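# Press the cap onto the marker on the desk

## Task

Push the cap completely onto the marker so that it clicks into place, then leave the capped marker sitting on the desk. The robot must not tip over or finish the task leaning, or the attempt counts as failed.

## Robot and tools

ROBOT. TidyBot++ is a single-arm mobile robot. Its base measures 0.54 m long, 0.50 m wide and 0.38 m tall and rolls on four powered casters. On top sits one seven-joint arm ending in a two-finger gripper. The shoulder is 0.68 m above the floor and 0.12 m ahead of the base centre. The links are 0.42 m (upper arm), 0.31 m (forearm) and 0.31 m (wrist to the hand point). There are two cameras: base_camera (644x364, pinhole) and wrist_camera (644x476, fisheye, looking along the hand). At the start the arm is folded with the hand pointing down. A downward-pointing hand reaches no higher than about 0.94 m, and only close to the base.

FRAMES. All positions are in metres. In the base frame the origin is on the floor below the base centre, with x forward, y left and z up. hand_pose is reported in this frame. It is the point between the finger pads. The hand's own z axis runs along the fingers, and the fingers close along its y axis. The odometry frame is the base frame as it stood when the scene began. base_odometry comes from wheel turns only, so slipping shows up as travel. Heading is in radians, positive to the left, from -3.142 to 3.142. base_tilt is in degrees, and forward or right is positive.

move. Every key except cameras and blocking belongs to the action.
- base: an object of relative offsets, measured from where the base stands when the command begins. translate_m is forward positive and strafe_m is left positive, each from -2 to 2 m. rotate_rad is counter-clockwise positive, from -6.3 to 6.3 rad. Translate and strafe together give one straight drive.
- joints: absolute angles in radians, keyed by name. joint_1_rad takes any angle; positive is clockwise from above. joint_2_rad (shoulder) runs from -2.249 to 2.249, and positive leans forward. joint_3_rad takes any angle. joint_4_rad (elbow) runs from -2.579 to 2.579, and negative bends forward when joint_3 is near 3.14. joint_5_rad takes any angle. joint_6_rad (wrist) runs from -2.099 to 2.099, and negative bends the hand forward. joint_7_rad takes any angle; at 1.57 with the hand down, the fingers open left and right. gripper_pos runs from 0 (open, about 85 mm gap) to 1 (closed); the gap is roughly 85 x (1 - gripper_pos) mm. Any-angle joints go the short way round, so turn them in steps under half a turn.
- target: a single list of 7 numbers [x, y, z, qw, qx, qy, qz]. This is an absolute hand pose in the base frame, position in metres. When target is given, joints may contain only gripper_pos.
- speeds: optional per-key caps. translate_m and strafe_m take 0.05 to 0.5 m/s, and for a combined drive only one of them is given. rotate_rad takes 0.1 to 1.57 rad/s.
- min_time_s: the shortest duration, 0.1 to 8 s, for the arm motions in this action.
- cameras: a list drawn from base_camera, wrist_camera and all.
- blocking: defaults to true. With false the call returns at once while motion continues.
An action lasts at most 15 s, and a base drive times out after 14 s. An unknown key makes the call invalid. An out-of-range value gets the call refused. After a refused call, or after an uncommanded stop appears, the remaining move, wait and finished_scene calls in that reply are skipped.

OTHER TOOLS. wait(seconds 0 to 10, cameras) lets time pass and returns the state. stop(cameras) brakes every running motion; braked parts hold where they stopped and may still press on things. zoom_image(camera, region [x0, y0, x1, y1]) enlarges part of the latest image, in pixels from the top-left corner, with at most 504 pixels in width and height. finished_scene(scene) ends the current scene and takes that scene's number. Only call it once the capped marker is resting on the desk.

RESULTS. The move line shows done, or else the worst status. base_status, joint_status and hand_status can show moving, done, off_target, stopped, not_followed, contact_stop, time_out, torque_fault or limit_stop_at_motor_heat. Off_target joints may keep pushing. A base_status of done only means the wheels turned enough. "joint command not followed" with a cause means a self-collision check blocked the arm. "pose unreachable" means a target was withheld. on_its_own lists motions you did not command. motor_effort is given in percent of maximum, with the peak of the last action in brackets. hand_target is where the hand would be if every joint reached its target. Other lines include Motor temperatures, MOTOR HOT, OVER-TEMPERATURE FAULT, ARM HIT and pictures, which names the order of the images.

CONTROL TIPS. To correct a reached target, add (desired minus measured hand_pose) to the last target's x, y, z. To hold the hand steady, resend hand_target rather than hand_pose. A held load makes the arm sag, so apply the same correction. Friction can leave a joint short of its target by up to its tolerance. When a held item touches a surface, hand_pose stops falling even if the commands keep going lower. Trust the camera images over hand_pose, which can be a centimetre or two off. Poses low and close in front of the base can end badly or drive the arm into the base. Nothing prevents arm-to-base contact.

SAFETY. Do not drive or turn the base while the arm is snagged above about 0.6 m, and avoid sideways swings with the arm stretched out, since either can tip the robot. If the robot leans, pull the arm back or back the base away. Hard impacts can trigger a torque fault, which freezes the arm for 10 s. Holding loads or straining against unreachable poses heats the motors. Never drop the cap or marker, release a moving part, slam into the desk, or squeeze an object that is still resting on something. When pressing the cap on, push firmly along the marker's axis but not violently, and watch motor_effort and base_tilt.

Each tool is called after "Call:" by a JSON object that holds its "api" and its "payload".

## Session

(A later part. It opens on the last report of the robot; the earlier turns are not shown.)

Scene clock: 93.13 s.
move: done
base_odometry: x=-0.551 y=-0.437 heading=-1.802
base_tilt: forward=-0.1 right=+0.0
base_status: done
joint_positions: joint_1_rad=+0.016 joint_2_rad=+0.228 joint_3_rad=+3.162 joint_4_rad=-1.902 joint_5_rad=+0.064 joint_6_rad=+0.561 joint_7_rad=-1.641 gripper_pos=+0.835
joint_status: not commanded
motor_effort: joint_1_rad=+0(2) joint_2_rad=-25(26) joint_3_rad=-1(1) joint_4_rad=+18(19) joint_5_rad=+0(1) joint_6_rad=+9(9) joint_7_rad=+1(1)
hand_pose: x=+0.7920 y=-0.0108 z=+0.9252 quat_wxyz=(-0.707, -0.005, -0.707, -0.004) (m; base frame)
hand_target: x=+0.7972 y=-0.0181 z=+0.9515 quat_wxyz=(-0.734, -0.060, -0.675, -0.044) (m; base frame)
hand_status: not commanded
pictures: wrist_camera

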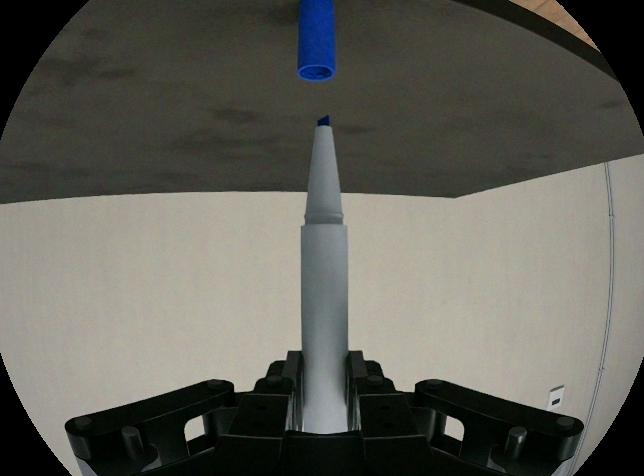

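Call:
{"api": "move", "payload": {"base": {"translate_m": 0.042, "strafe_m": -0.004}, "speeds": {"translate_m": 0.1}, "cameras": ["wrist_camera"]}}

Scene clock: 95.07 s.
move: done
base_odometry: x=-0.564 y=-0.477 heading=-1.801
base_tilt: forward=-0.1 right=+0.0
base_status: done
joint_positions: joint_1_rad=+0.016 joint_2_rad=+0.231 joint_3_rad=+3.161 joint_4_rad=-1.901 joint_5_rad=+0.064 joint_6_rad=+0.562 joint_7_rad=-1.641 gripper_pos=+0.835
joint_status: not commanded
motor_effort: joint_1_rad=+0(1) joint_2_rad=-25(27) joint_3_rad=+0(1) joint_4_rad=+19(19) joint_5_rad=+0(1) joint_6_rad=+9(9) joint_7_rad=+1(1)
hand_pose: x=+0.7929 y=-0.0106 z=+0.9240 quat_wxyz=(-0.707, -0.005, -0.707, -0.004) (m; base frame)
hand_target: x=+0.7972 y=-0.0181 z=+0.9515 quat_wxyz=(-0.734, -0.060, -0.675, -0.044) (m; base frame)
hand_status: not commanded
pictures: wrist_camera

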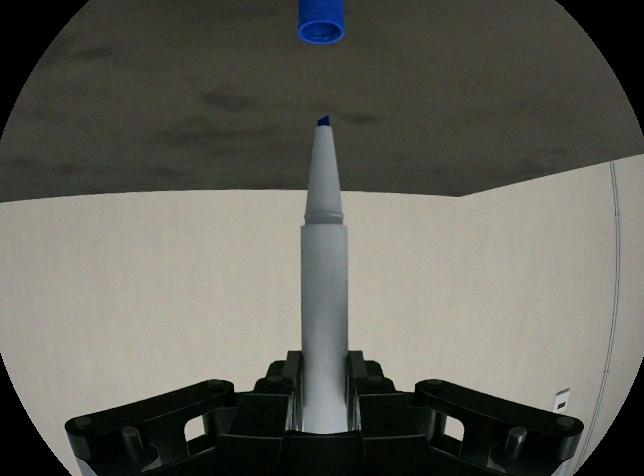

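Call:
{"api": "move", "payload": {"joints": {"joint_2_rad": 0.311, "joint_4_rad": -2.007, "joint_6_rad": 0.777}, "min_time_s": 1.5, "base": {"strafe_m": -0.0015}, "cameras": ["wrist_camera"]}}

Scene clock: 97.87 s.
move: done
base_odometry: x=-0.565 y=-0.476 heading=-1.801
base_tilt: forward=-0.1 right=+0.0
base_status: done
joint_positions: joint_1_rad=+0.018 joint_2_rad=+0.292 joint_3_rad=+3.159 joint_4_rad=-1.978 joint_5_rad=+0.063 joint_6_rad=+0.705 joint_7_rad=-1.641 gripper_pos=+0.835
joint_status: all done
motor_effort: joint_1_rad=+1(3) joint_2_rad=-25(27) joint_3_rad=-1(4) joint_4_rad=+17(19) joint_5_rad=+0(1) joint_6_rad=+8(9) joint_7_rad=+1(1)
hand_pose: x=+0.7920 y=-0.0085 z=+0.8841 quat_wxyz=(-0.709, -0.004, -0.705, -0.008) (m; base frame)
hand_target: x=+0.7893 y=-0.0178 z=+0.8780 quat_wxyz=(-0.716, -0.062, -0.694, -0.043) (m; base frame)
hand_status: not commanded
pictures: wrist_camera

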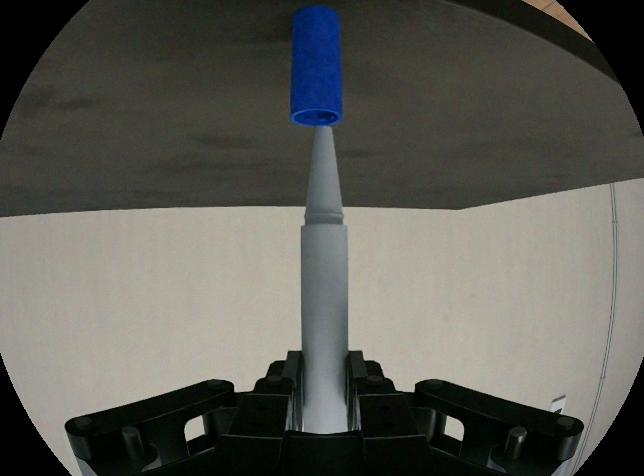

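Call:
{"api": "zoom_image", "payload": {"camera": "wrist_camera", "region": [260, 70, 380, 160]}}

Scaled by 4.200.

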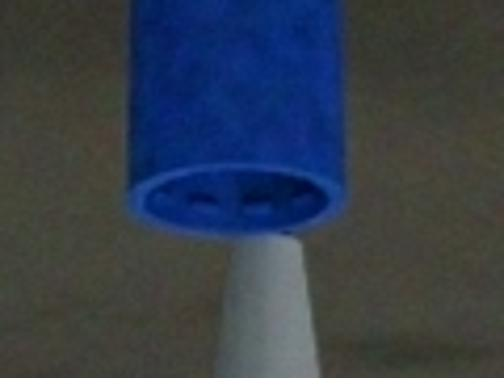

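Call:
{"api": "move", "payload": {"joints": {"joint_4_rad": -1.94}, "min_time_s": 0.7}}

Call:
{"api": "move", "payload": {"base": {"translate_m": -0.005, "strafe_m": -0.003}, "cameras": ["wrist_camera"]}}

Call:
{"api": "zoom_image", "payload": {"camera": "wrist_camera", "region": [260, 70, 380, 160]}}

Scene clock: 102.50 s.
move: done
base_odometry: x=-0.565 y=-0.476 heading=-1.801
base_tilt: forward=-0.1 right=+0.0
base_status: not commanded
joint_positions: joint_1_rad=+0.018 joint_2_rad=+0.292 joint_3_rad=+3.159 joint_4_rad=-1.959 joint_5_rad=+0.063 joint_6_rad=+0.708 joint_7_rad=-1.641 gripper_pos=+0.835
joint_status: all done
motor_effort: joint_1_rad=+1(1) joint_2_rad=-26(26) joint_3_rad=-1(1) joint_4_rad=+17(19) joint_5_rad=+0(1) joint_6_rad=+9(9) joint_7_rad=+1(1)
hand_pose: x=+0.7958 y=-0.0085 z=+0.8955 quat_wxyz=(-0.717, -0.004, -0.697, -0.008) (m; base frame)
hand_target: x=+0.8017 y=-0.0182 z=+0.9148 quat_wxyz=(-0.739, -0.060, -0.669, -0.045) (m; base frame)
hand_status: not commanded
pictures: none

Scene clock: 103.10 s.
move: done
base_odometry: x=-0.567 y=-0.471 heading=-1.801
base_tilt: forward=-0.1 right=+0.0
base_status: done
joint_positions: joint_1_rad=+0.019 joint_2_rad=+0.294 joint_3_rad=+3.159 joint_4_rad=-1.959 joint_5_rad=+0.063 joint_6_rad=+0.709 joint_7_rad=-1.641 gripper_pos=+0.835
joint_status: not commanded
motor_effort: joint_1_rad=+2(2) joint_2_rad=-26(27) joint_3_rad=-1(2) joint_4_rad=+17(18) joint_5_rad=-1(1) joint_6_rad=+9(9) joint_7_rad=+1(1)
hand_pose: x=+0.7962 y=-0.0087 z=+0.8944 quat_wxyz=(-0.716, -0.004, -0.698, -0.008) (m; base frame)
hand_target: x=+0.8017 y=-0.0182 z=+0.9148 quat_wxyz=(-0.739, -0.060, -0.669, -0.045) (m; base frame)
hand_status: not commanded
pictures: wrist_camera

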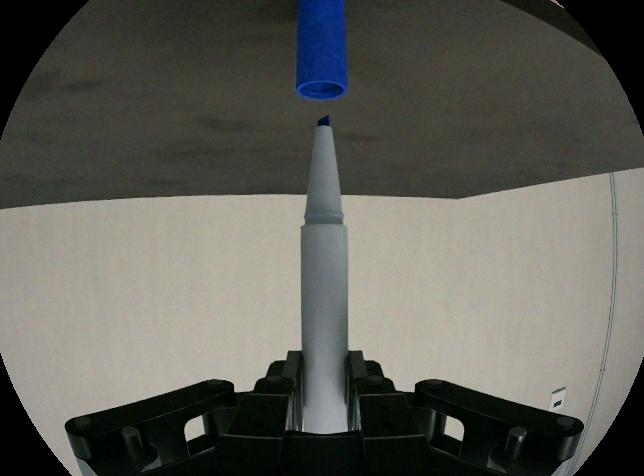

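Scaled by 4.200.

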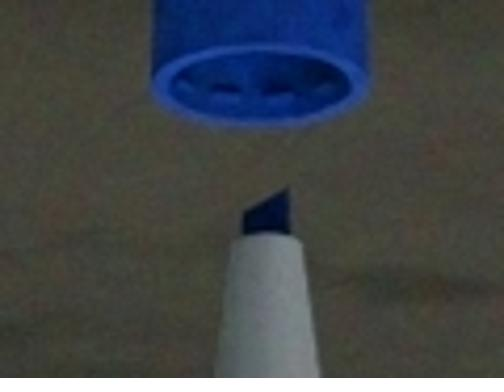

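Call:
{"api": "move", "payload": {"joints": {"joint_4_rad": -2.012}, "min_time_s": 0.8, "base": {"strafe_m": -0.0007}, "cameras": ["wrist_camera"]}}

Call:
{"api": "zoom_image", "payload": {"camera": "wrist_camera", "region": [260, 70, 380, 160]}}

Scene clock: 105.27 s.
move: done
base_odometry: x=-0.567 y=-0.471 heading=-1.801
base_tilt: forward=-0.1 right=+0.0
base_status: done
joint_positions: joint_1_rad=+0.019 joint_2_rad=+0.294 joint_3_rad=+3.158 joint_4_rad=-1.986 joint_5_rad=+0.062 joint_6_rad=+0.709 joint_7_rad=-1.641 gripper_pos=+0.835
joint_status: all done
motor_effort: joint_1_rad=+1(2) joint_2_rad=-25(26) joint_3_rad=-1(2) joint_4_rad=+17(18) joint_5_rad=+0(1) joint_6_rad=+9(9) joint_7_rad=+1(1)
hand_pose: x=+0.7909 y=-0.0085 z=+0.8792 quat_wxyz=(-0.706, -0.005, -0.708, -0.009) (m; base frame)
hand_target: x=+0.7882 y=-0.0178 z=+0.8753 quat_wxyz=(-0.714, -0.062, -0.696, -0.043) (m; base frame)
hand_status: not commanded
pictures: wrist_camera

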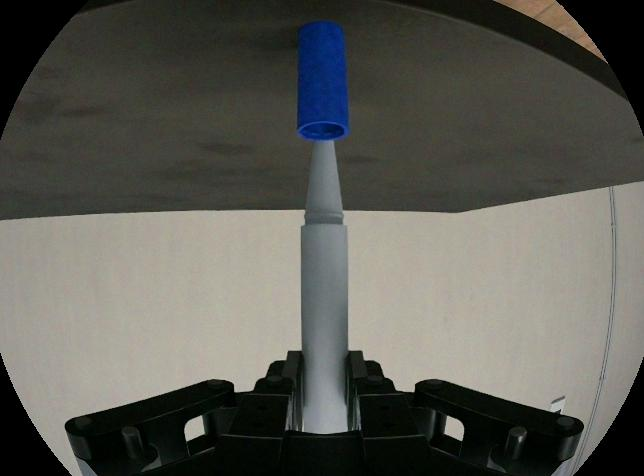

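Scaled by 4.200.

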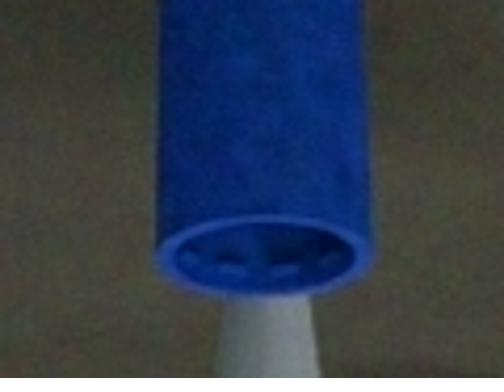

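Call:
{"api": "move", "payload": {"joints": {"joint_4_rad": -1.93}, "min_time_s": 0.7}}

Call:
{"api": "move", "payload": {"base": {"translate_m": -0.012}, "cameras": ["wrist_camera"]}}

Call:
{"api": "zoom_image", "payload": {"camera": "wrist_camera", "region": [260, 70, 380, 160]}}

Scene clock: 107.80 s.
move: done
base_odometry: x=-0.567 y=-0.471 heading=-1.801
base_tilt: forward=-0.1 right=+0.0
base_status: not commanded
joint_positions: joint_1_rad=+0.019 joint_2_rad=+0.294 joint_3_rad=+3.158 joint_4_rad=-1.948 joint_5_rad=+0.062 joint_6_rad=+0.710 joint_7_rad=-1.641 gripper_pos=+0.835
joint_status: all done
motor_effort: joint_1_rad=+1(2) joint_2_rad=-26(26) joint_3_rad=-1(1) joint_4_rad=+18(18) joint_5_rad=-1(1) joint_6_rad=+8(9) joint_7_rad=+1(1)
hand_pose: x=+0.7983 y=-0.0087 z=+0.9007 quat_wxyz=(-0.720, -0.004, -0.694, -0.008) (m; base frame)
hand_target: x=+0.8034 y=-0.0183 z=+0.9203 quat_wxyz=(-0.742, -0.059, -0.666, -0.045) (m; base frame)
hand_status: not commanded
pictures: none

Scene clock: 108.47 s.
move: done
base_odometry: x=-0.564 y=-0.459 heading=-1.800
base_tilt: forward=-0.1 right=+0.0
base_status: done
joint_positions: joint_1_rad=+0.019 joint_2_rad=+0.298 joint_3_rad=+3.158 joint_4_rad=-1.947 joint_5_rad=+0.062 joint_6_rad=+0.711 joint_7_rad=-1.641 gripper_pos=+0.835
joint_status: not commanded
motor_effort: joint_1_rad=+0(1) joint_2_rad=-25(27) joint_3_rad=-1(1) joint_4_rad=+18(19) joint_5_rad=-1(1) joint_6_rad=+9(9) joint_7_rad=+1(1)
hand_pose: x=+0.7992 y=-0.0087 z=+0.8985 quat_wxyz=(-0.719, -0.004, -0.695, -0.008) (m; base frame)
hand_target: x=+0.8034 y=-0.0183 z=+0.9203 quat_wxyz=(-0.742, -0.059, -0.666, -0.045) (m; base frame)
hand_status: not commanded
pictures: wrist_camera

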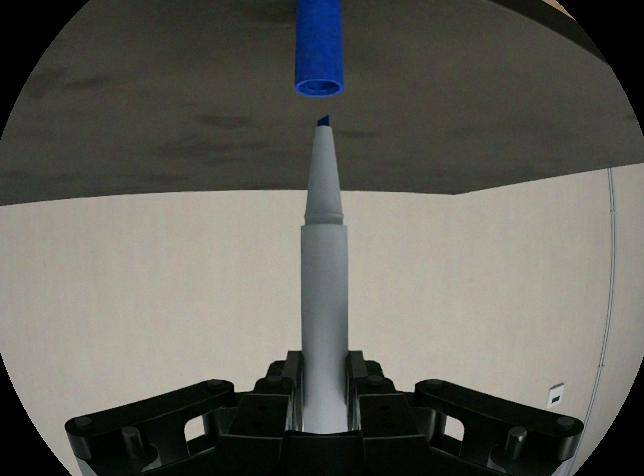

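Scaled by 4.200.

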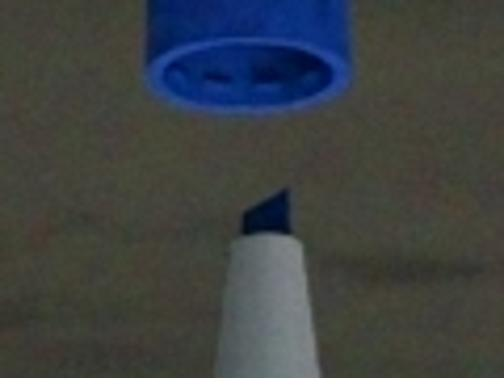

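Call:
{"api": "move", "payload": {"joints": {"joint_4_rad": -2.010}, "min_time_s": 0.8, "base": {"strafe_m": -0.002}, "cameras": ["wrist_camera"]}}

Call:
{"api": "zoom_image", "payload": {"camera": "wrist_camera", "region": [260, 70, 380, 160]}}

Scene clock: 110.27 s.
move: done
base_odometry: x=-0.566 y=-0.459 heading=-1.800
base_tilt: forward=-0.1 right=+0.0
base_status: done
joint_positions: joint_1_rad=+0.020 joint_2_rad=+0.298 joint_3_rad=+3.157 joint_4_rad=-1.982 joint_5_rad=+0.062 joint_6_rad=+0.713 joint_7_rad=-1.641 gripper_pos=+0.835
joint_status: all done
motor_effort: joint_1_rad=+1(3) joint_2_rad=-25(27) joint_3_rad=-1(3) joint_4_rad=+17(19) joint_5_rad=+0(1) joint_6_rad=+8(9) joint_7_rad=+1(1)
hand_pose: x=+0.7924 y=-0.0086 z=+0.8795 quat_wxyz=(-0.708, -0.005, -0.707, -0.009) (m; base frame)
hand_target: x=+0.7887 y=-0.0178 z=+0.8764 quat_wxyz=(-0.715, -0.062, -0.695, -0.043) (m; base frame)
hand_status: not commanded
pictures: wrist_camera

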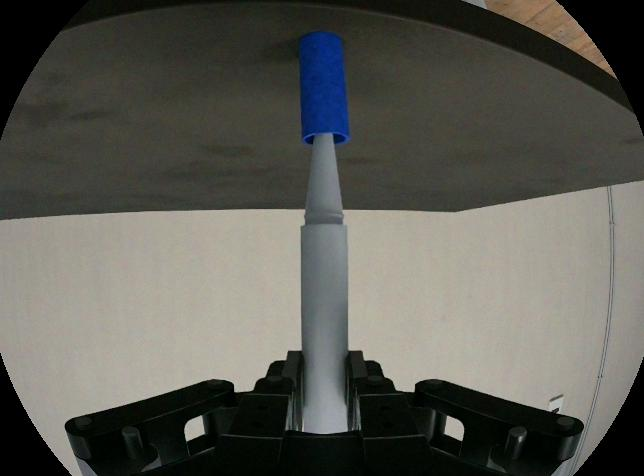

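Scaled by 4.200.

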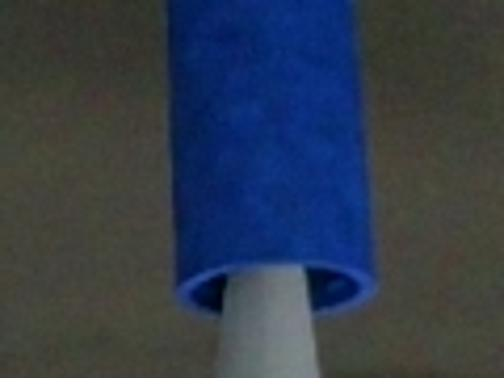

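Call:
{"api": "move", "payload": {"joints": {"joint_2_rad": 0.358, "joint_4_rad": -2.059, "joint_6_rad": 0.871}, "min_time_s": 1.2, "base": {"strafe_m": 0.0007}, "cameras": ["wrist_camera"]}}

Scene clock: 112.90 s.
move: done
base_odometry: x=-0.566 y=-0.459 heading=-1.800
base_tilt: forward=-0.1 right=+0.0
base_status: done
joint_positions: joint_1_rad=+0.020 joint_2_rad=+0.338 joint_3_rad=+3.157 joint_4_rad=-2.029 joint_5_rad=+0.062 joint_6_rad=+0.800 joint_7_rad=-1.641 gripper_pos=+0.835
joint_status: all done
motor_effort: joint_1_rad=+2(3) joint_2_rad=-25(27) joint_3_rad=-1(2) joint_4_rad=+17(18) joint_5_rad=-1(1) joint_6_rad=+8(9) joint_7_rad=+1(1)
hand_pose: x=+0.7895 y=-0.0073 z=+0.8548 quat_wxyz=(-0.708, -0.005, -0.706, -0.011) (m; base frame)
hand_target: x=+0.7858 y=-0.0178 z=+0.8483 quat_wxyz=(-0.715, -0.062, -0.695, -0.043) (m; base frame)
hand_status: not commanded
pictures: wrist_camera

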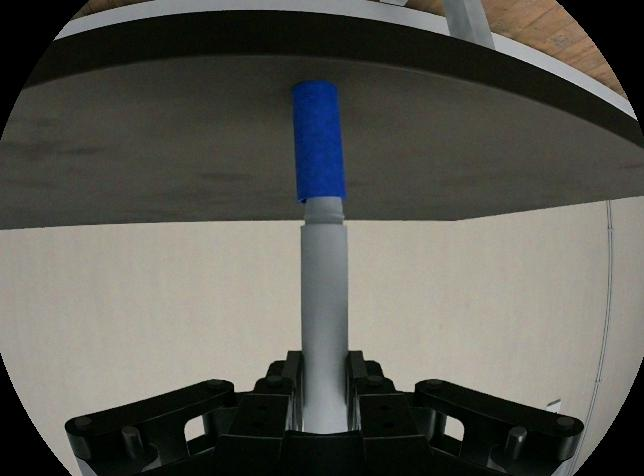

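Call:
{"api": "move", "payload": {"joints": {"joint_2_rad": 0.390, "joint_4_rad": -2.092, "joint_6_rad": 0.934, "joint_7_rad": -1.66}, "min_time_s": 1, "cameras": ["wrist_camera"]}}

Scene clock: 115.23 s.
move: done
base_odometry: x=-0.566 y=-0.459 heading=-1.800
base_tilt: forward=-0.1 right=+0.0
base_status: not commanded
joint_positions: joint_1_rad=+0.020 joint_2_rad=+0.361 joint_3_rad=+3.157 joint_4_rad=-2.058 joint_5_rad=+0.062 joint_6_rad=+0.870 joint_7_rad=-1.641 gripper_pos=+0.835
joint_status: all done
motor_effort: joint_1_rad=-1(1) joint_2_rad=-25(27) joint_3_rad=-1(1) joint_4_rad=+15(17) joint_5_rad=-1(1) joint_6_rad=+8(9) joint_7_rad=+1(2)
hand_pose: x=+0.7868 y=-0.0062 z=+0.8456 quat_wxyz=(-0.714, -0.004, -0.700, -0.013) (m; base frame)
hand_target: x=+0.7826 y=-0.0177 z=+0.8297 quat_wxyz=(-0.715, -0.041, -0.698, -0.022) (m; base frame)
hand_status: not commanded
pictures: wrist_camera

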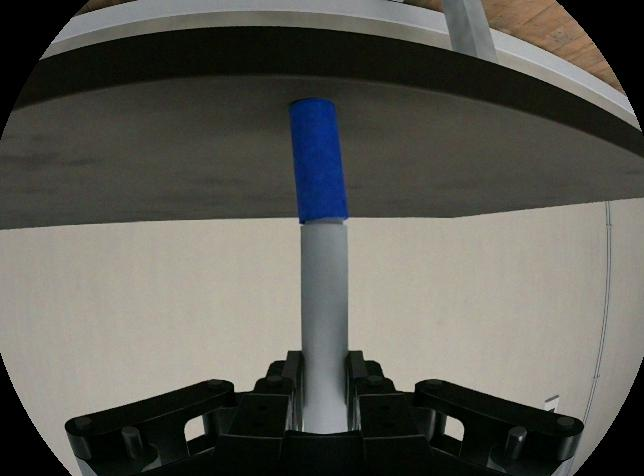

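Call:
{"api": "move", "payload": {"joints": {"joint_7_rad": -1.54}, "base": {"strafe_m": 0.003}, "min_time_s": 0.8, "cameras": ["wrist_camera"]}}

Scene clock: 117.83 s.
move: done
base_odometry: x=-0.563 y=-0.460 heading=-1.800
base_tilt: forward=-0.1 right=+0.0
base_status: done
joint_positions: joint_1_rad=+0.021 joint_2_rad=+0.362 joint_3_rad=+3.156 joint_4_rad=-2.058 joint_5_rad=+0.061 joint_6_rad=+0.872 joint_7_rad=-1.611 gripper_pos=+0.835
joint_status: all done
motor_effort: joint_1_rad=+1(3) joint_2_rad=-25(26) joint_3_rad=-1(2) joint_4_rad=+15(16) joint_5_rad=-1(1) joint_6_rad=+8(8) joint_7_rad=+1(2)
hand_pose: x=+0.7868 y=-0.0067 z=+0.8456 quat_wxyz=(-0.714, +0.006, -0.700, -0.002) (m; base frame)
hand_target: x=+0.7826 y=-0.0177 z=+0.8297 quat_wxyz=(-0.715, +0.001, -0.699, +0.021) (m; base frame)
hand_status: not commanded
pictures: wrist_camera

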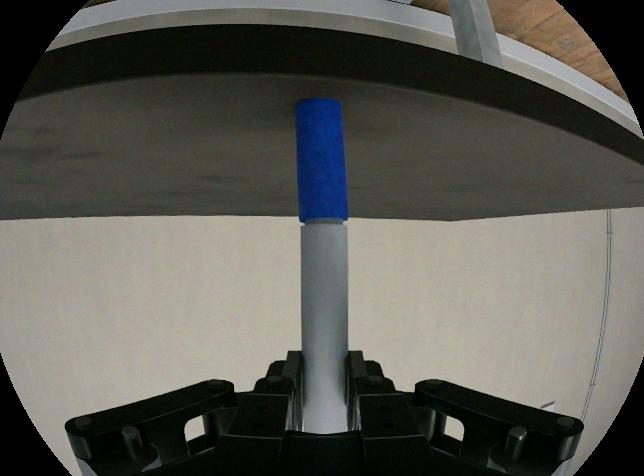

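Call:
{"api": "move", "payload": {"joints": {"joint_2_rad": 0.46, "joint_4_rad": -2.15, "joint_6_rad": 0.95}, "min_time_s": 1, "cameras": ["wrist_camera"]}}

Call:
{"api": "zoom_image", "payload": {"camera": "wrist_camera", "region": [260, 170, 380, 260]}}

Scene clock: 119.90 s.
move: off_target
base_odometry: x=-0.563 y=-0.460 heading=-1.800
base_tilt: forward=-0.1 right=+0.0
base_status: not commanded
joint_positions: joint_1_rad=+0.021 joint_2_rad=+0.383 joint_3_rad=+3.156 joint_4_rad=-2.083 joint_5_rad=+0.061 joint_6_rad=+0.950 joint_7_rad=-1.611 gripper_pos=+0.835
joint_status: joint_4_rad off_target (ended at -2.083, target -2.150); the others done
motor_effort: joint_1_rad=+0(2) joint_2_rad=-17(25) joint_3_rad=-1(1) joint_4_rad=+8(15) joint_5_rad=+0(1) joint_6_rad=+0(7) joint_7_rad=+1(1)
hand_pose: x=+0.7836 y=-0.0056 z=+0.8437 quat_wxyz=(-0.726, +0.006, -0.688, -0.004) (m; base frame)
hand_target: x=+0.7750 y=-0.0175 z=+0.7601 quat_wxyz=(-0.675, +0.001, -0.738, +0.020) (m; base frame)
hand_status: not commanded
pictures: wrist_camera

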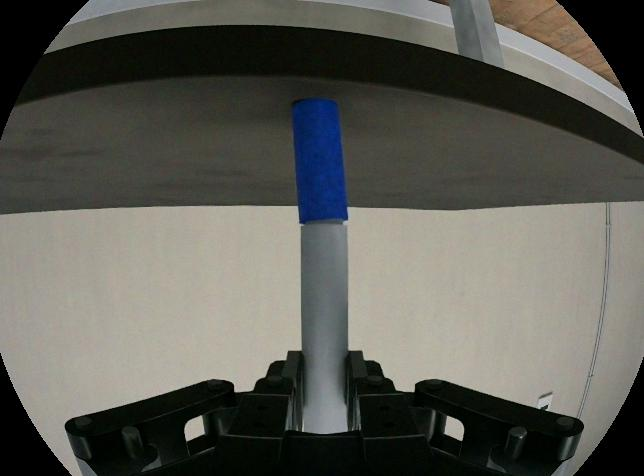

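Scaled by 4.200.

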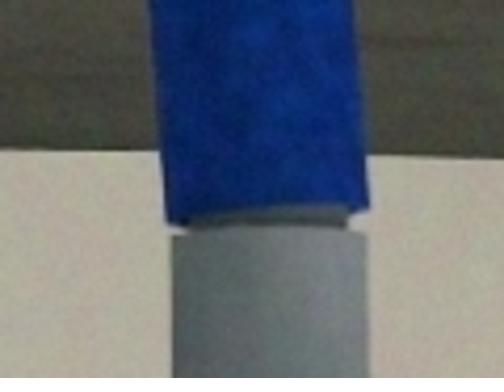

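Call:
{"api": "move", "payload": {"joints": {"joint_2_rad": 0.54, "joint_4_rad": -2.2, "joint_6_rad": 0.88}, "min_time_s": 1, "cameras": ["wrist_camera"]}}

Call:
{"api": "zoom_image", "payload": {"camera": "wrist_camera", "region": [260, 170, 380, 260]}}

Scene clock: 122.03 s.
move: off_target
base_odometry: x=-0.563 y=-0.460 heading=-1.800
base_tilt: forward=-0.1 right=+0.0
base_status: not commanded
joint_positions: joint_1_rad=+0.026 joint_2_rad=+0.391 joint_3_rad=+3.155 joint_4_rad=-2.085 joint_5_rad=+0.055 joint_6_rad=+0.959 joint_7_rad=-1.609 gripper_pos=+0.835
joint_status: joint_2_rad off_target (ended at +0.391, target +0.540); joint_4_rad off_target (ended at -2.085, target -2.200); the others done
motor_effort: joint_1_rad=+1(2) joint_2_rad=-5(17) joint_3_rad=-1(3) joint_4_rad=-2(8) joint_5_rad=+0(2) joint_6_rad=-11(11) joint_7_rad=+1(1)
hand_pose: x=+0.7842 y=-0.0093 z=+0.8397 quat_wxyz=(-0.725, +0.003, -0.688, -0.002) (m; base frame)
hand_target: x=+0.7563 y=-0.0169 z=+0.6646 quat_wxyz=(-0.598, +0.001, -0.802, +0.017) (m; base frame)
hand_status: not commanded
pictures: wrist_camera

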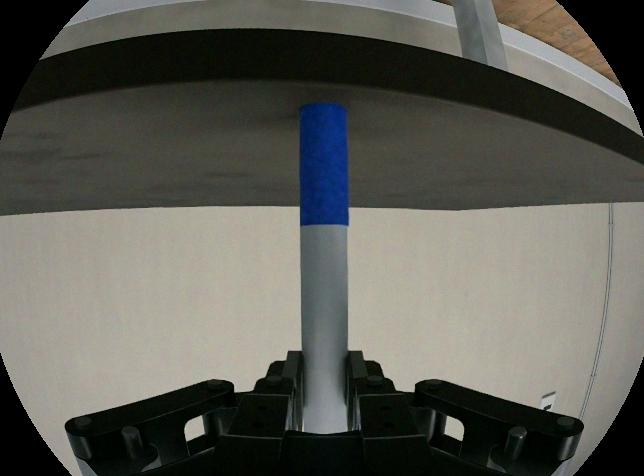

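Scaled by 4.200.

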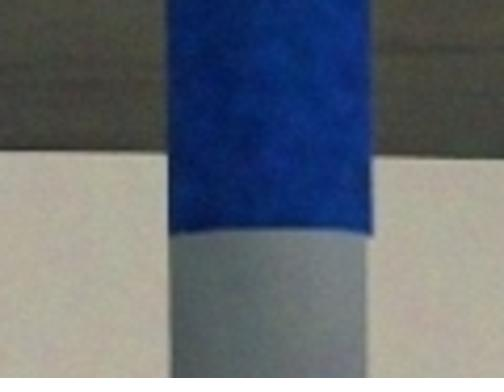

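Call:
{"api": "move", "payload": {"joints": {"joint_2_rad": 0.60, "joint_4_rad": -2.25, "joint_6_rad": 0.88}, "min_time_s": 0.8, "cameras": ["wrist_camera"]}}

Call:
{"api": "zoom_image", "payload": {"camera": "wrist_camera", "region": [260, 170, 380, 260]}}

Scene clock: 123.90 s.
move: off_target
base_odometry: x=-0.563 y=-0.460 heading=-1.800
base_tilt: forward=-0.1 right=+0.0
base_status: not commanded
joint_positions: joint_1_rad=+0.026 joint_2_rad=+0.402 joint_3_rad=+3.155 joint_4_rad=-2.096 joint_5_rad=+0.054 joint_6_rad=+0.996 joint_7_rad=-1.609 gripper_pos=+0.835
joint_status: joint_2_rad off_target (ended at +0.402, target +0.600); joint_4_rad off_target (ended at -2.096, target -2.250); joint_6_rad off_target (ended at +0.996, target +0.880)
motor_effort: joint_1_rad=-1(3) joint_2_rad=+3(5) joint_3_rad=-2(2) joint_4_rad=-8(8) joint_5_rad=+1(2) joint_6_rad=-17(18) joint_7_rad=+0(1)
hand_pose: x=+0.7829 y=-0.0092 z=+0.8384 quat_wxyz=(-0.731, +0.002, -0.683, -0.003) (m; base frame)
hand_target: x=+0.7336 y=-0.0162 z=+0.6070 quat_wxyz=(-0.553, +0.001, -0.833, +0.016) (m; base frame)
hand_status: not commanded
pictures: wrist_camera

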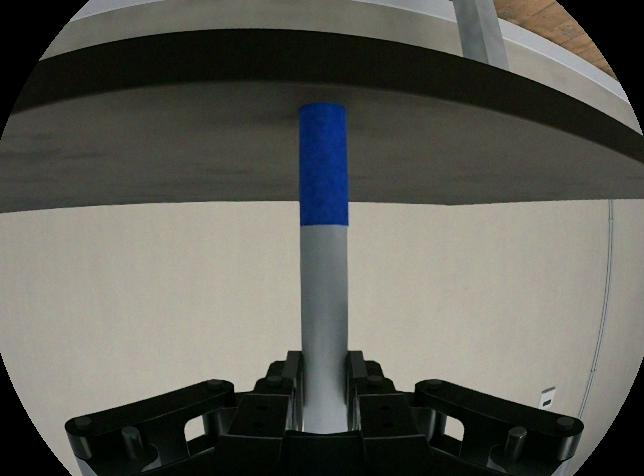

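Scaled by 4.200.

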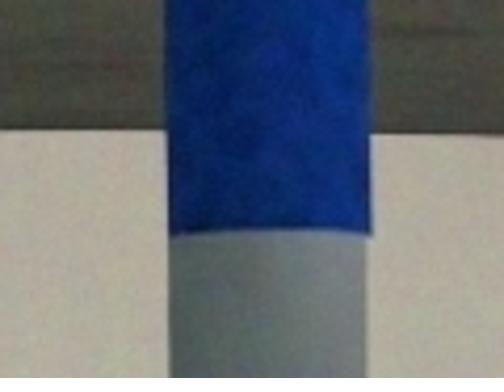

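Call:
{"api": "move", "payload": {"joints": {"joint_2_rad": 0.38, "joint_4_rad": -2.05, "joint_6_rad": 0.95}, "min_time_s": 1}}

Call:
{"api": "move", "payload": {"joints": {"joint_1_rad": 0.03, "joint_2_rad": 0.24, "joint_3_rad": 3.14, "joint_4_rad": -1.88, "joint_5_rad": 0, "joint_6_rad": 0.63}, "min_time_s": 1.5, "cameras": ["wrist_camera"]}}

Call:
{"api": "move", "payload": {"joints": {"joint_7_rad": 0.0}, "base": {"translate_m": 0.2}, "speeds": {"translate_m": 0.2}}}

Call:
{"api": "move", "payload": {"target": [0.62, 0, 0.86, 0, 0.7071, -0.7071, 0], "min_time_s": 3, "cameras": ["wrist_camera"]}}

Scene clock: 126.33 s.
move: done
base_odometry: x=-0.563 y=-0.460 heading=-1.800
base_tilt: forward=-0.1 right=+0.0
base_status: not commanded
joint_positions: joint_1_rad=+0.026 joint_2_rad=+0.400 joint_3_rad=+3.155 joint_4_rad=-2.075 joint_5_rad=+0.054 joint_6_rad=+0.976 joint_7_rad=-1.609 gripper_pos=+0.835
joint_status: all done
motor_effort: joint_1_rad=+0(2) joint_2_rad=-26(27) joint_3_rad=-1(2) joint_4_rad=+15(15) joint_5_rad=-1(2) joint_6_rad=+9(18) joint_7_rad=+1(1)
hand_pose: x=+0.7876 y=-0.0095 z=+0.8438 quat_wxyz=(-0.731, +0.003, -0.682, -0.002) (m; base frame)
hand_target: x=+0.7901 y=-0.0179 z=+0.8627 quat_wxyz=(-0.738, +0.001, -0.674, +0.022) (m; base frame)
hand_status: not commanded
pictures: none

Scene clock: 128.47 s.
move: done
base_odometry: x=-0.563 y=-0.460 heading=-1.800
base_tilt: forward=-0.1 right=+0.0
base_status: not commanded
joint_positions: joint_1_rad=+0.026 joint_2_rad=+0.272 joint_3_rad=+3.155 joint_4_rad=-1.902 joint_5_rad=+0.054 joint_6_rad=+0.682 joint_7_rad=-1.609 gripper_pos=+0.835
joint_status: all done
motor_effort: joint_1_rad=+1(2) joint_2_rad=-26(28) joint_3_rad=-1(2) joint_4_rad=+18(19) joint_5_rad=-1(2) joint_6_rad=+9(9) joint_7_rad=+1(1)
hand_pose: x=+0.8012 y=-0.0137 z=+0.9328 quat_wxyz=(-0.734, +0.002, -0.679, +0.005) (m; base frame)
hand_target: x=+0.7972 y=-0.0181 z=+0.9515 quat_wxyz=(-0.735, +0.001, -0.678, +0.022) (m; base frame)
hand_status: not commanded
pictures: wrist_camera

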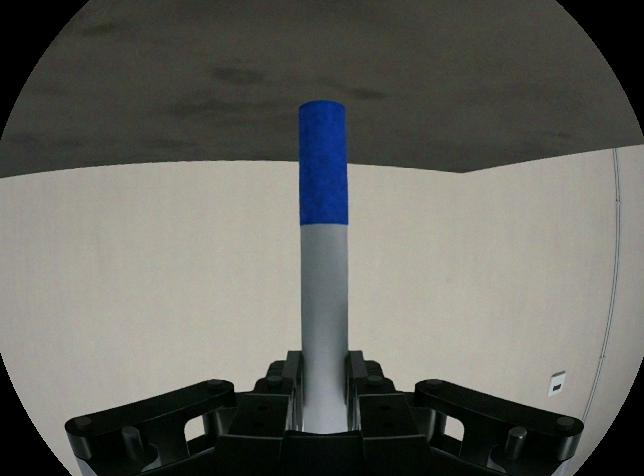

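Scene clock: 130.57 s.
move: done
base_odometry: x=-0.609 y=-0.654 heading=-1.801
base_tilt: forward=-0.1 right=+0.0
base_status: done
joint_positions: joint_1_rad=+0.026 joint_2_rad=+0.266 joint_3_rad=+3.155 joint_4_rad=-1.901 joint_5_rad=+0.054 joint_6_rad=+0.680 joint_7_rad=-0.080 gripper_pos=+0.835
joint_status: all done
motor_effort: joint_1_rad=+0(2) joint_2_rad=-26(28) joint_3_rad=-1(1) joint_4_rad=+18(19) joint_5_rad=-1(1) joint_6_rad=+8(9) joint_7_rad=+1(2)
hand_pose: x=+0.7999 y=-0.0137 z=+0.9372 quat_wxyz=(-0.527, +0.470, -0.487, +0.513) (m; base frame)
hand_target: x=+0.7972 y=-0.0181 z=+0.9515 quat_wxyz=(-0.512, +0.472, -0.486, +0.527) (m; base frame)
hand_status: not commanded
pictures: none

Scene clock: 134.30 s.
move: done
base_odometry: x=-0.609 y=-0.654 heading=-1.801
base_tilt: forward=+0.0 right=+0.0
base_status: not commanded
joint_positions: joint_1_rad=-0.083 joint_2_rad=+0.508 joint_3_rad=+3.394 joint_4_rad=-0.654 joint_5_rad=-0.087 joint_6_rad=-1.937 joint_7_rad=-0.001 gripper_pos=+0.835
joint_status: not commanded
motor_effort: joint_1_rad=+0(2) joint_2_rad=-29(31) joint_3_rad=+0(1) joint_4_rad=+15(20) joint_5_rad=+1(1) joint_6_rad=-1(9) joint_7_rad=+1(1)
hand_pose: x=+0.6269 y=-0.0211 z=+0.8652 quat_wxyz=(-0.002, +0.669, -0.742, +0.034) (m; base frame)
hand_target: x=+0.6200 y=+0.0000 z=+0.8600 quat_wxyz=(+0.000, +0.707, -0.707, +0.000) (m; base frame)
hand_status: done (0.023 m and 7.1 deg from the pose sent, 0.196 m and 94.8 deg at the start)
pictures: wrist_camera

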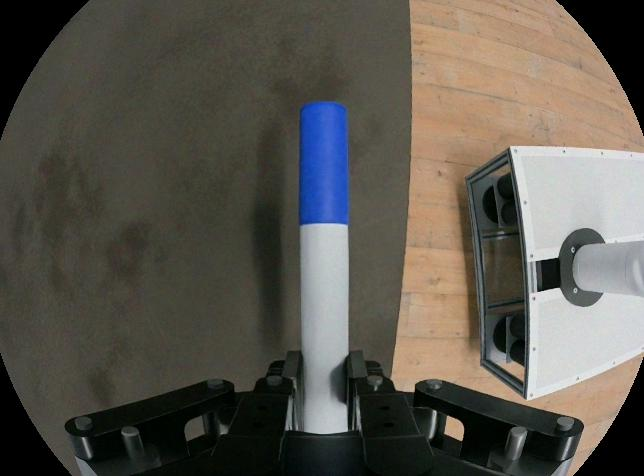

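Call:
{"api": "move", "payload": {"target": [0.66, 0, 0.775, -0.026, 0.7071, -0.7071, -0.026], "min_time_s": 2}}

Call:
{"api": "move", "payload": {"target": [0.66, 0, 0.757, -0.026, 0.7071, -0.7071, -0.026], "min_time_s": 0.8, "cameras": ["wrist_camera"]}}

Scene clock: 137.37 s.
move: done
base_odometry: x=-0.609 y=-0.654 heading=-1.801
base_tilt: forward=-0.1 right=+0.0
base_status: not commanded
joint_positions: joint_1_rad=-0.083 joint_2_rad=+0.563 joint_3_rad=+3.394 joint_4_rad=-0.801 joint_5_rad=-0.153 joint_6_rad=-1.806 joint_7_rad=+0.036 gripper_pos=+0.835
joint_status: not commanded
motor_effort: joint_1_rad=+0(2) joint_2_rad=-31(32) joint_3_rad=+1(1) joint_4_rad=+15(16) joint_5_rad=+0(1) joint_6_rad=-1(1) joint_7_rad=+1(1)
hand_pose: x=+0.6465 y=-0.0063 z=+0.7932 quat_wxyz=(-0.001, +0.685, -0.729, -0.011) (m; base frame)
hand_target: x=+0.6600 y=+0.0000 z=+0.7750 quat_wxyz=(-0.026, +0.707, -0.707, -0.026) (m; base frame)
hand_status: done (0.024 m and 4.9 deg from the pose sent, 0.098 m and 9.5 deg at the start)
pictures: none

Scene clock: 138.47 s.
move: done
base_odometry: x=-0.609 y=-0.654 heading=-1.801
base_tilt: forward=-0.1 right=+0.0
base_status: not commanded
joint_positions: joint_1_rad=-0.083 joint_2_rad=+0.563 joint_3_rad=+3.394 joint_4_rad=-0.872 joint_5_rad=-0.154 joint_6_rad=-1.743 joint_7_rad=+0.047 gripper_pos=+0.835
joint_status: not commanded
motor_effort: joint_1_rad=+0(2) joint_2_rad=-32(32) joint_3_rad=+1(1) joint_4_rad=+16(16) joint_5_rad=+0(0) joint_6_rad=-1(1) joint_7_rad=+1(1)
hand_pose: x=+0.6478 y=-0.0085 z=+0.7714 quat_wxyz=(+0.000, +0.685, -0.729, -0.015) (m; base frame)
hand_target: x=+0.6600 y=+0.0000 z=+0.7570 quat_wxyz=(-0.026, +0.707, -0.707, -0.026) (m; base frame)
hand_status: done (0.021 m and 4.8 deg from the pose sent, 0.039 m and 4.9 deg at the start)
pictures: wrist_camera

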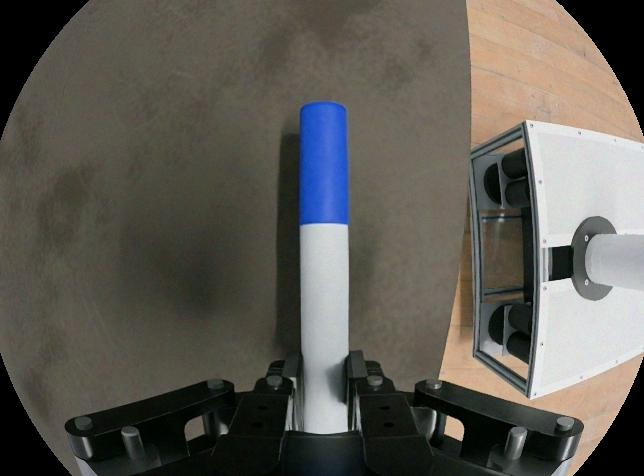

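Call:
{"api": "move", "payload": {"target": [0.66, 0, 0.742, -0.02, 0.7071, -0.7071, -0.02], "min_time_s": 0.8}}

Call:
{"api": "move", "payload": {"target": [0.66, 0, 0.735, -0.02, 0.7071, -0.7071, -0.02], "min_time_s": 0.6, "cameras": ["wrist_camera"]}}

Scene clock: 140.17 s.
move: done
base_odometry: x=-0.609 y=-0.654 heading=-1.801
base_tilt: forward=-0.1 right=+0.0
base_status: not commanded
joint_positions: joint_1_rad=-0.083 joint_2_rad=+0.563 joint_3_rad=+3.398 joint_4_rad=-0.926 joint_5_rad=-0.154 joint_6_rad=-1.692 joint_7_rad=+0.048 gripper_pos=+0.835
joint_status: not commanded
motor_effort: joint_1_rad=+1(2) joint_2_rad=-32(32) joint_3_rad=+1(1) joint_4_rad=+15(16) joint_5_rad=+0(0) joint_6_rad=-1(2) joint_7_rad=+1(1)
hand_pose: x=+0.6491 y=-0.0118 z=+0.7550 quat_wxyz=(+0.001, +0.681, -0.732, -0.015) (m; base frame)
hand_target: x=+0.6600 y=+0.0000 z=+0.7420 quat_wxyz=(-0.020, +0.707, -0.707, -0.020) (m; base frame)
hand_status: done (0.021 m and 4.8 deg from the pose sent, 0.033 m and 4.3 deg at the start)
pictures: none

Scene clock: 141.07 s.
move: done
base_odometry: x=-0.609 y=-0.654 heading=-1.801
base_tilt: forward=-0.1 right=+0.0
base_status: not commanded
joint_positions: joint_1_rad=-0.084 joint_2_rad=+0.563 joint_3_rad=+3.399 joint_4_rad=-0.943 joint_5_rad=-0.154 joint_6_rad=-1.673 joint_7_rad=+0.051 gripper_pos=+0.835
joint_status: not commanded
motor_effort: joint_1_rad=+1(2) joint_2_rad=-29(31) joint_3_rad=+1(1) joint_4_rad=+14(16) joint_5_rad=-1(1) joint_6_rad=+0(1) joint_7_rad=+1(1)
hand_pose: x=+0.6498 y=-0.0124 z=+0.7495 quat_wxyz=(+0.001, +0.681, -0.732, -0.015) (m; base frame)
hand_target: x=+0.6600 y=+0.0000 z=+0.7350 quat_wxyz=(-0.020, +0.707, -0.707, -0.020) (m; base frame)
hand_status: done (0.022 m and 4.8 deg from the pose sent, 0.026 m and 4.8 deg at the start)
pictures: wrist_camera

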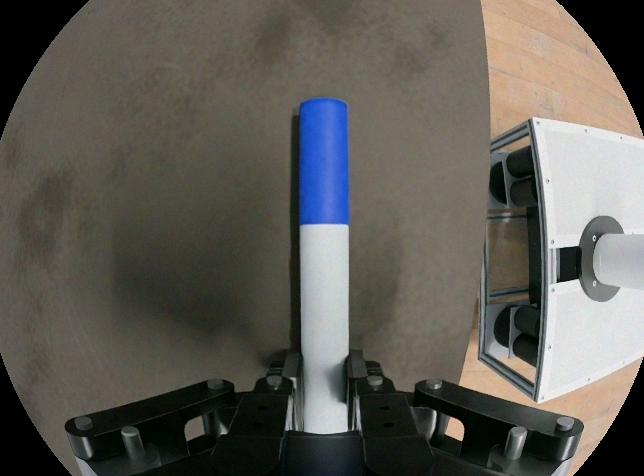

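Effort changed (−31→−29), in contact on some point (pick was 0.746). One more small step.

Call:
{"api": "move", "payload": {"target": [0.66, 0, 0.730, -0.02, 0.7071, -0.7071, -0.02], "min_time_s": 0.6, "cameras": ["wrist_camera"]}}

Call:
{"api": "move", "payload": {"joints": {"gripper_pos": 0.6}}}

Call:
{"api": "move", "payload": {"target": [0.65, 0, 0.83, -0.02, 0.7071, -0.7071, -0.02], "min_time_s": 1.5, "cameras": ["wrist_camera"]}}

Scene clock: 142.60 s.
move: done
base_odometry: x=-0.609 y=-0.654 heading=-1.801
base_tilt: forward=-0.1 right=-0.1
base_status: not commanded
joint_positions: joint_1_rad=-0.087 joint_2_rad=+0.563 joint_3_rad=+3.402 joint_4_rad=-0.949 joint_5_rad=-0.154 joint_6_rad=-1.667 joint_7_rad=+0.051 gripper_pos=+0.835
joint_status: not commanded
motor_effort: joint_1_rad=+1(2) joint_2_rad=-25(29) joint_3_rad=+0(1) joint_4_rad=+12(14) joint_5_rad=-1(1) joint_6_rad=+1(1) joint_7_rad=+1(1)
hand_pose: x=+0.6501 y=-0.0125 z=+0.7478 quat_wxyz=(+0.001, +0.681, -0.732, -0.014) (m; base frame)
hand_target: x=+0.6600 y=+0.0000 z=+0.7300 quat_wxyz=(-0.020, +0.707, -0.707, -0.020) (m; base frame)
hand_status: done (0.024 m and 4.8 deg from the pose sent, 0.025 m and 4.8 deg at the start)
pictures: wrist_camera

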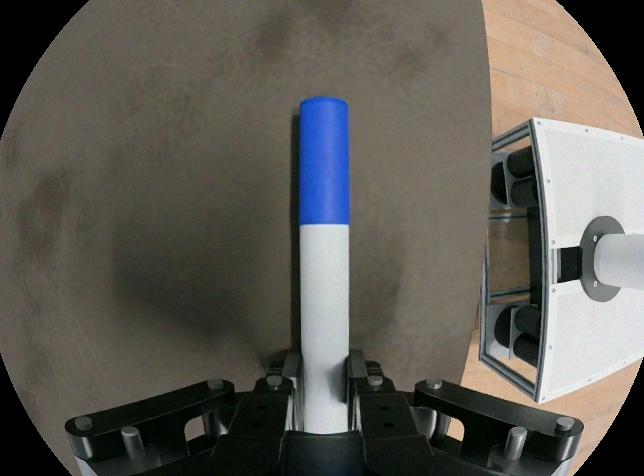

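Scene clock: 143.67 s.
move: done
base_odometry: x=-0.608 y=-0.654 heading=-1.801
base_tilt: forward=-0.1 right=+0.0
base_status: not commanded
joint_positions: joint_1_rad=-0.087 joint_2_rad=+0.562 joint_3_rad=+3.402 joint_4_rad=-0.960 joint_5_rad=-0.154 joint_6_rad=-1.656 joint_7_rad=+0.054 gripper_pos=+0.600
joint_status: all done
motor_effort: joint_1_rad=+0(1) joint_2_rad=-27(31) joint_3_rad=+1(1) joint_4_rad=+14(15) joint_5_rad=+0(1) joint_6_rad=+0(3) joint_7_rad=+1(1)
hand_pose: x=+0.6504 y=-0.0129 z=+0.7450 quat_wxyz=(+0.000, +0.682, -0.732, -0.013) (m; base frame)
hand_target: x=+0.6600 y=+0.0000 z=+0.7300 quat_wxyz=(-0.020, +0.707, -0.707, -0.020) (m; base frame)
hand_status: not commanded
pictures: none

Scene clock: 145.47 s.
move: done
base_odometry: x=-0.608 y=-0.654 heading=-1.801
base_tilt: forward=-0.1 right=+0.0
base_status: not commanded
joint_positions: joint_1_rad=-0.065 joint_2_rad=+0.576 joint_3_rad=+3.402 joint_4_rad=-0.636 joint_5_rad=-0.154 joint_6_rad=-1.889 joint_7_rad=+0.054 gripper_pos=+0.600
joint_status: not commanded
motor_effort: joint_1_rad=+0(2) joint_2_rad=-31(33) joint_3_rad=+0(1) joint_4_rad=+15(17) joint_5_rad=+0(0) joint_6_rad=+0(1) joint_7_rad=+1(1)
hand_pose: x=+0.6584 y=-0.0136 z=+0.8356 quat_wxyz=(-0.018, +0.691, -0.722, +0.019) (m; base frame)
hand_target: x=+0.6500 y=+0.0000 z=+0.8300 quat_wxyz=(-0.020, +0.707, -0.707, -0.020) (m; base frame)
hand_status: done (0.017 m and 5.1 deg from the pose sent, 0.086 m and 4.7 deg at the start)
pictures: wrist_camera

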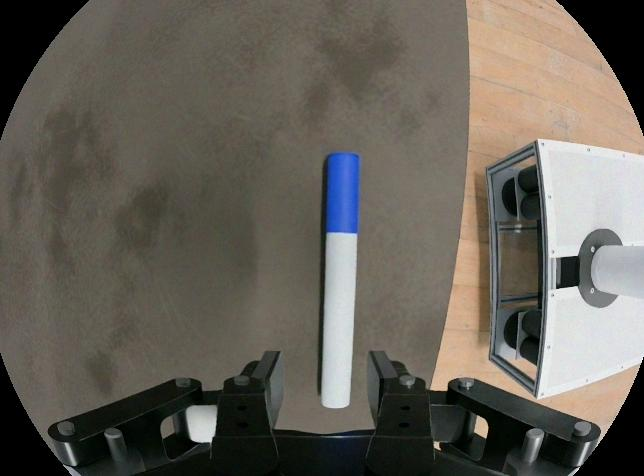

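Call:
{"api": "finished_scene", "payload": {"scene": 2}}

The scene is finished: the task was done.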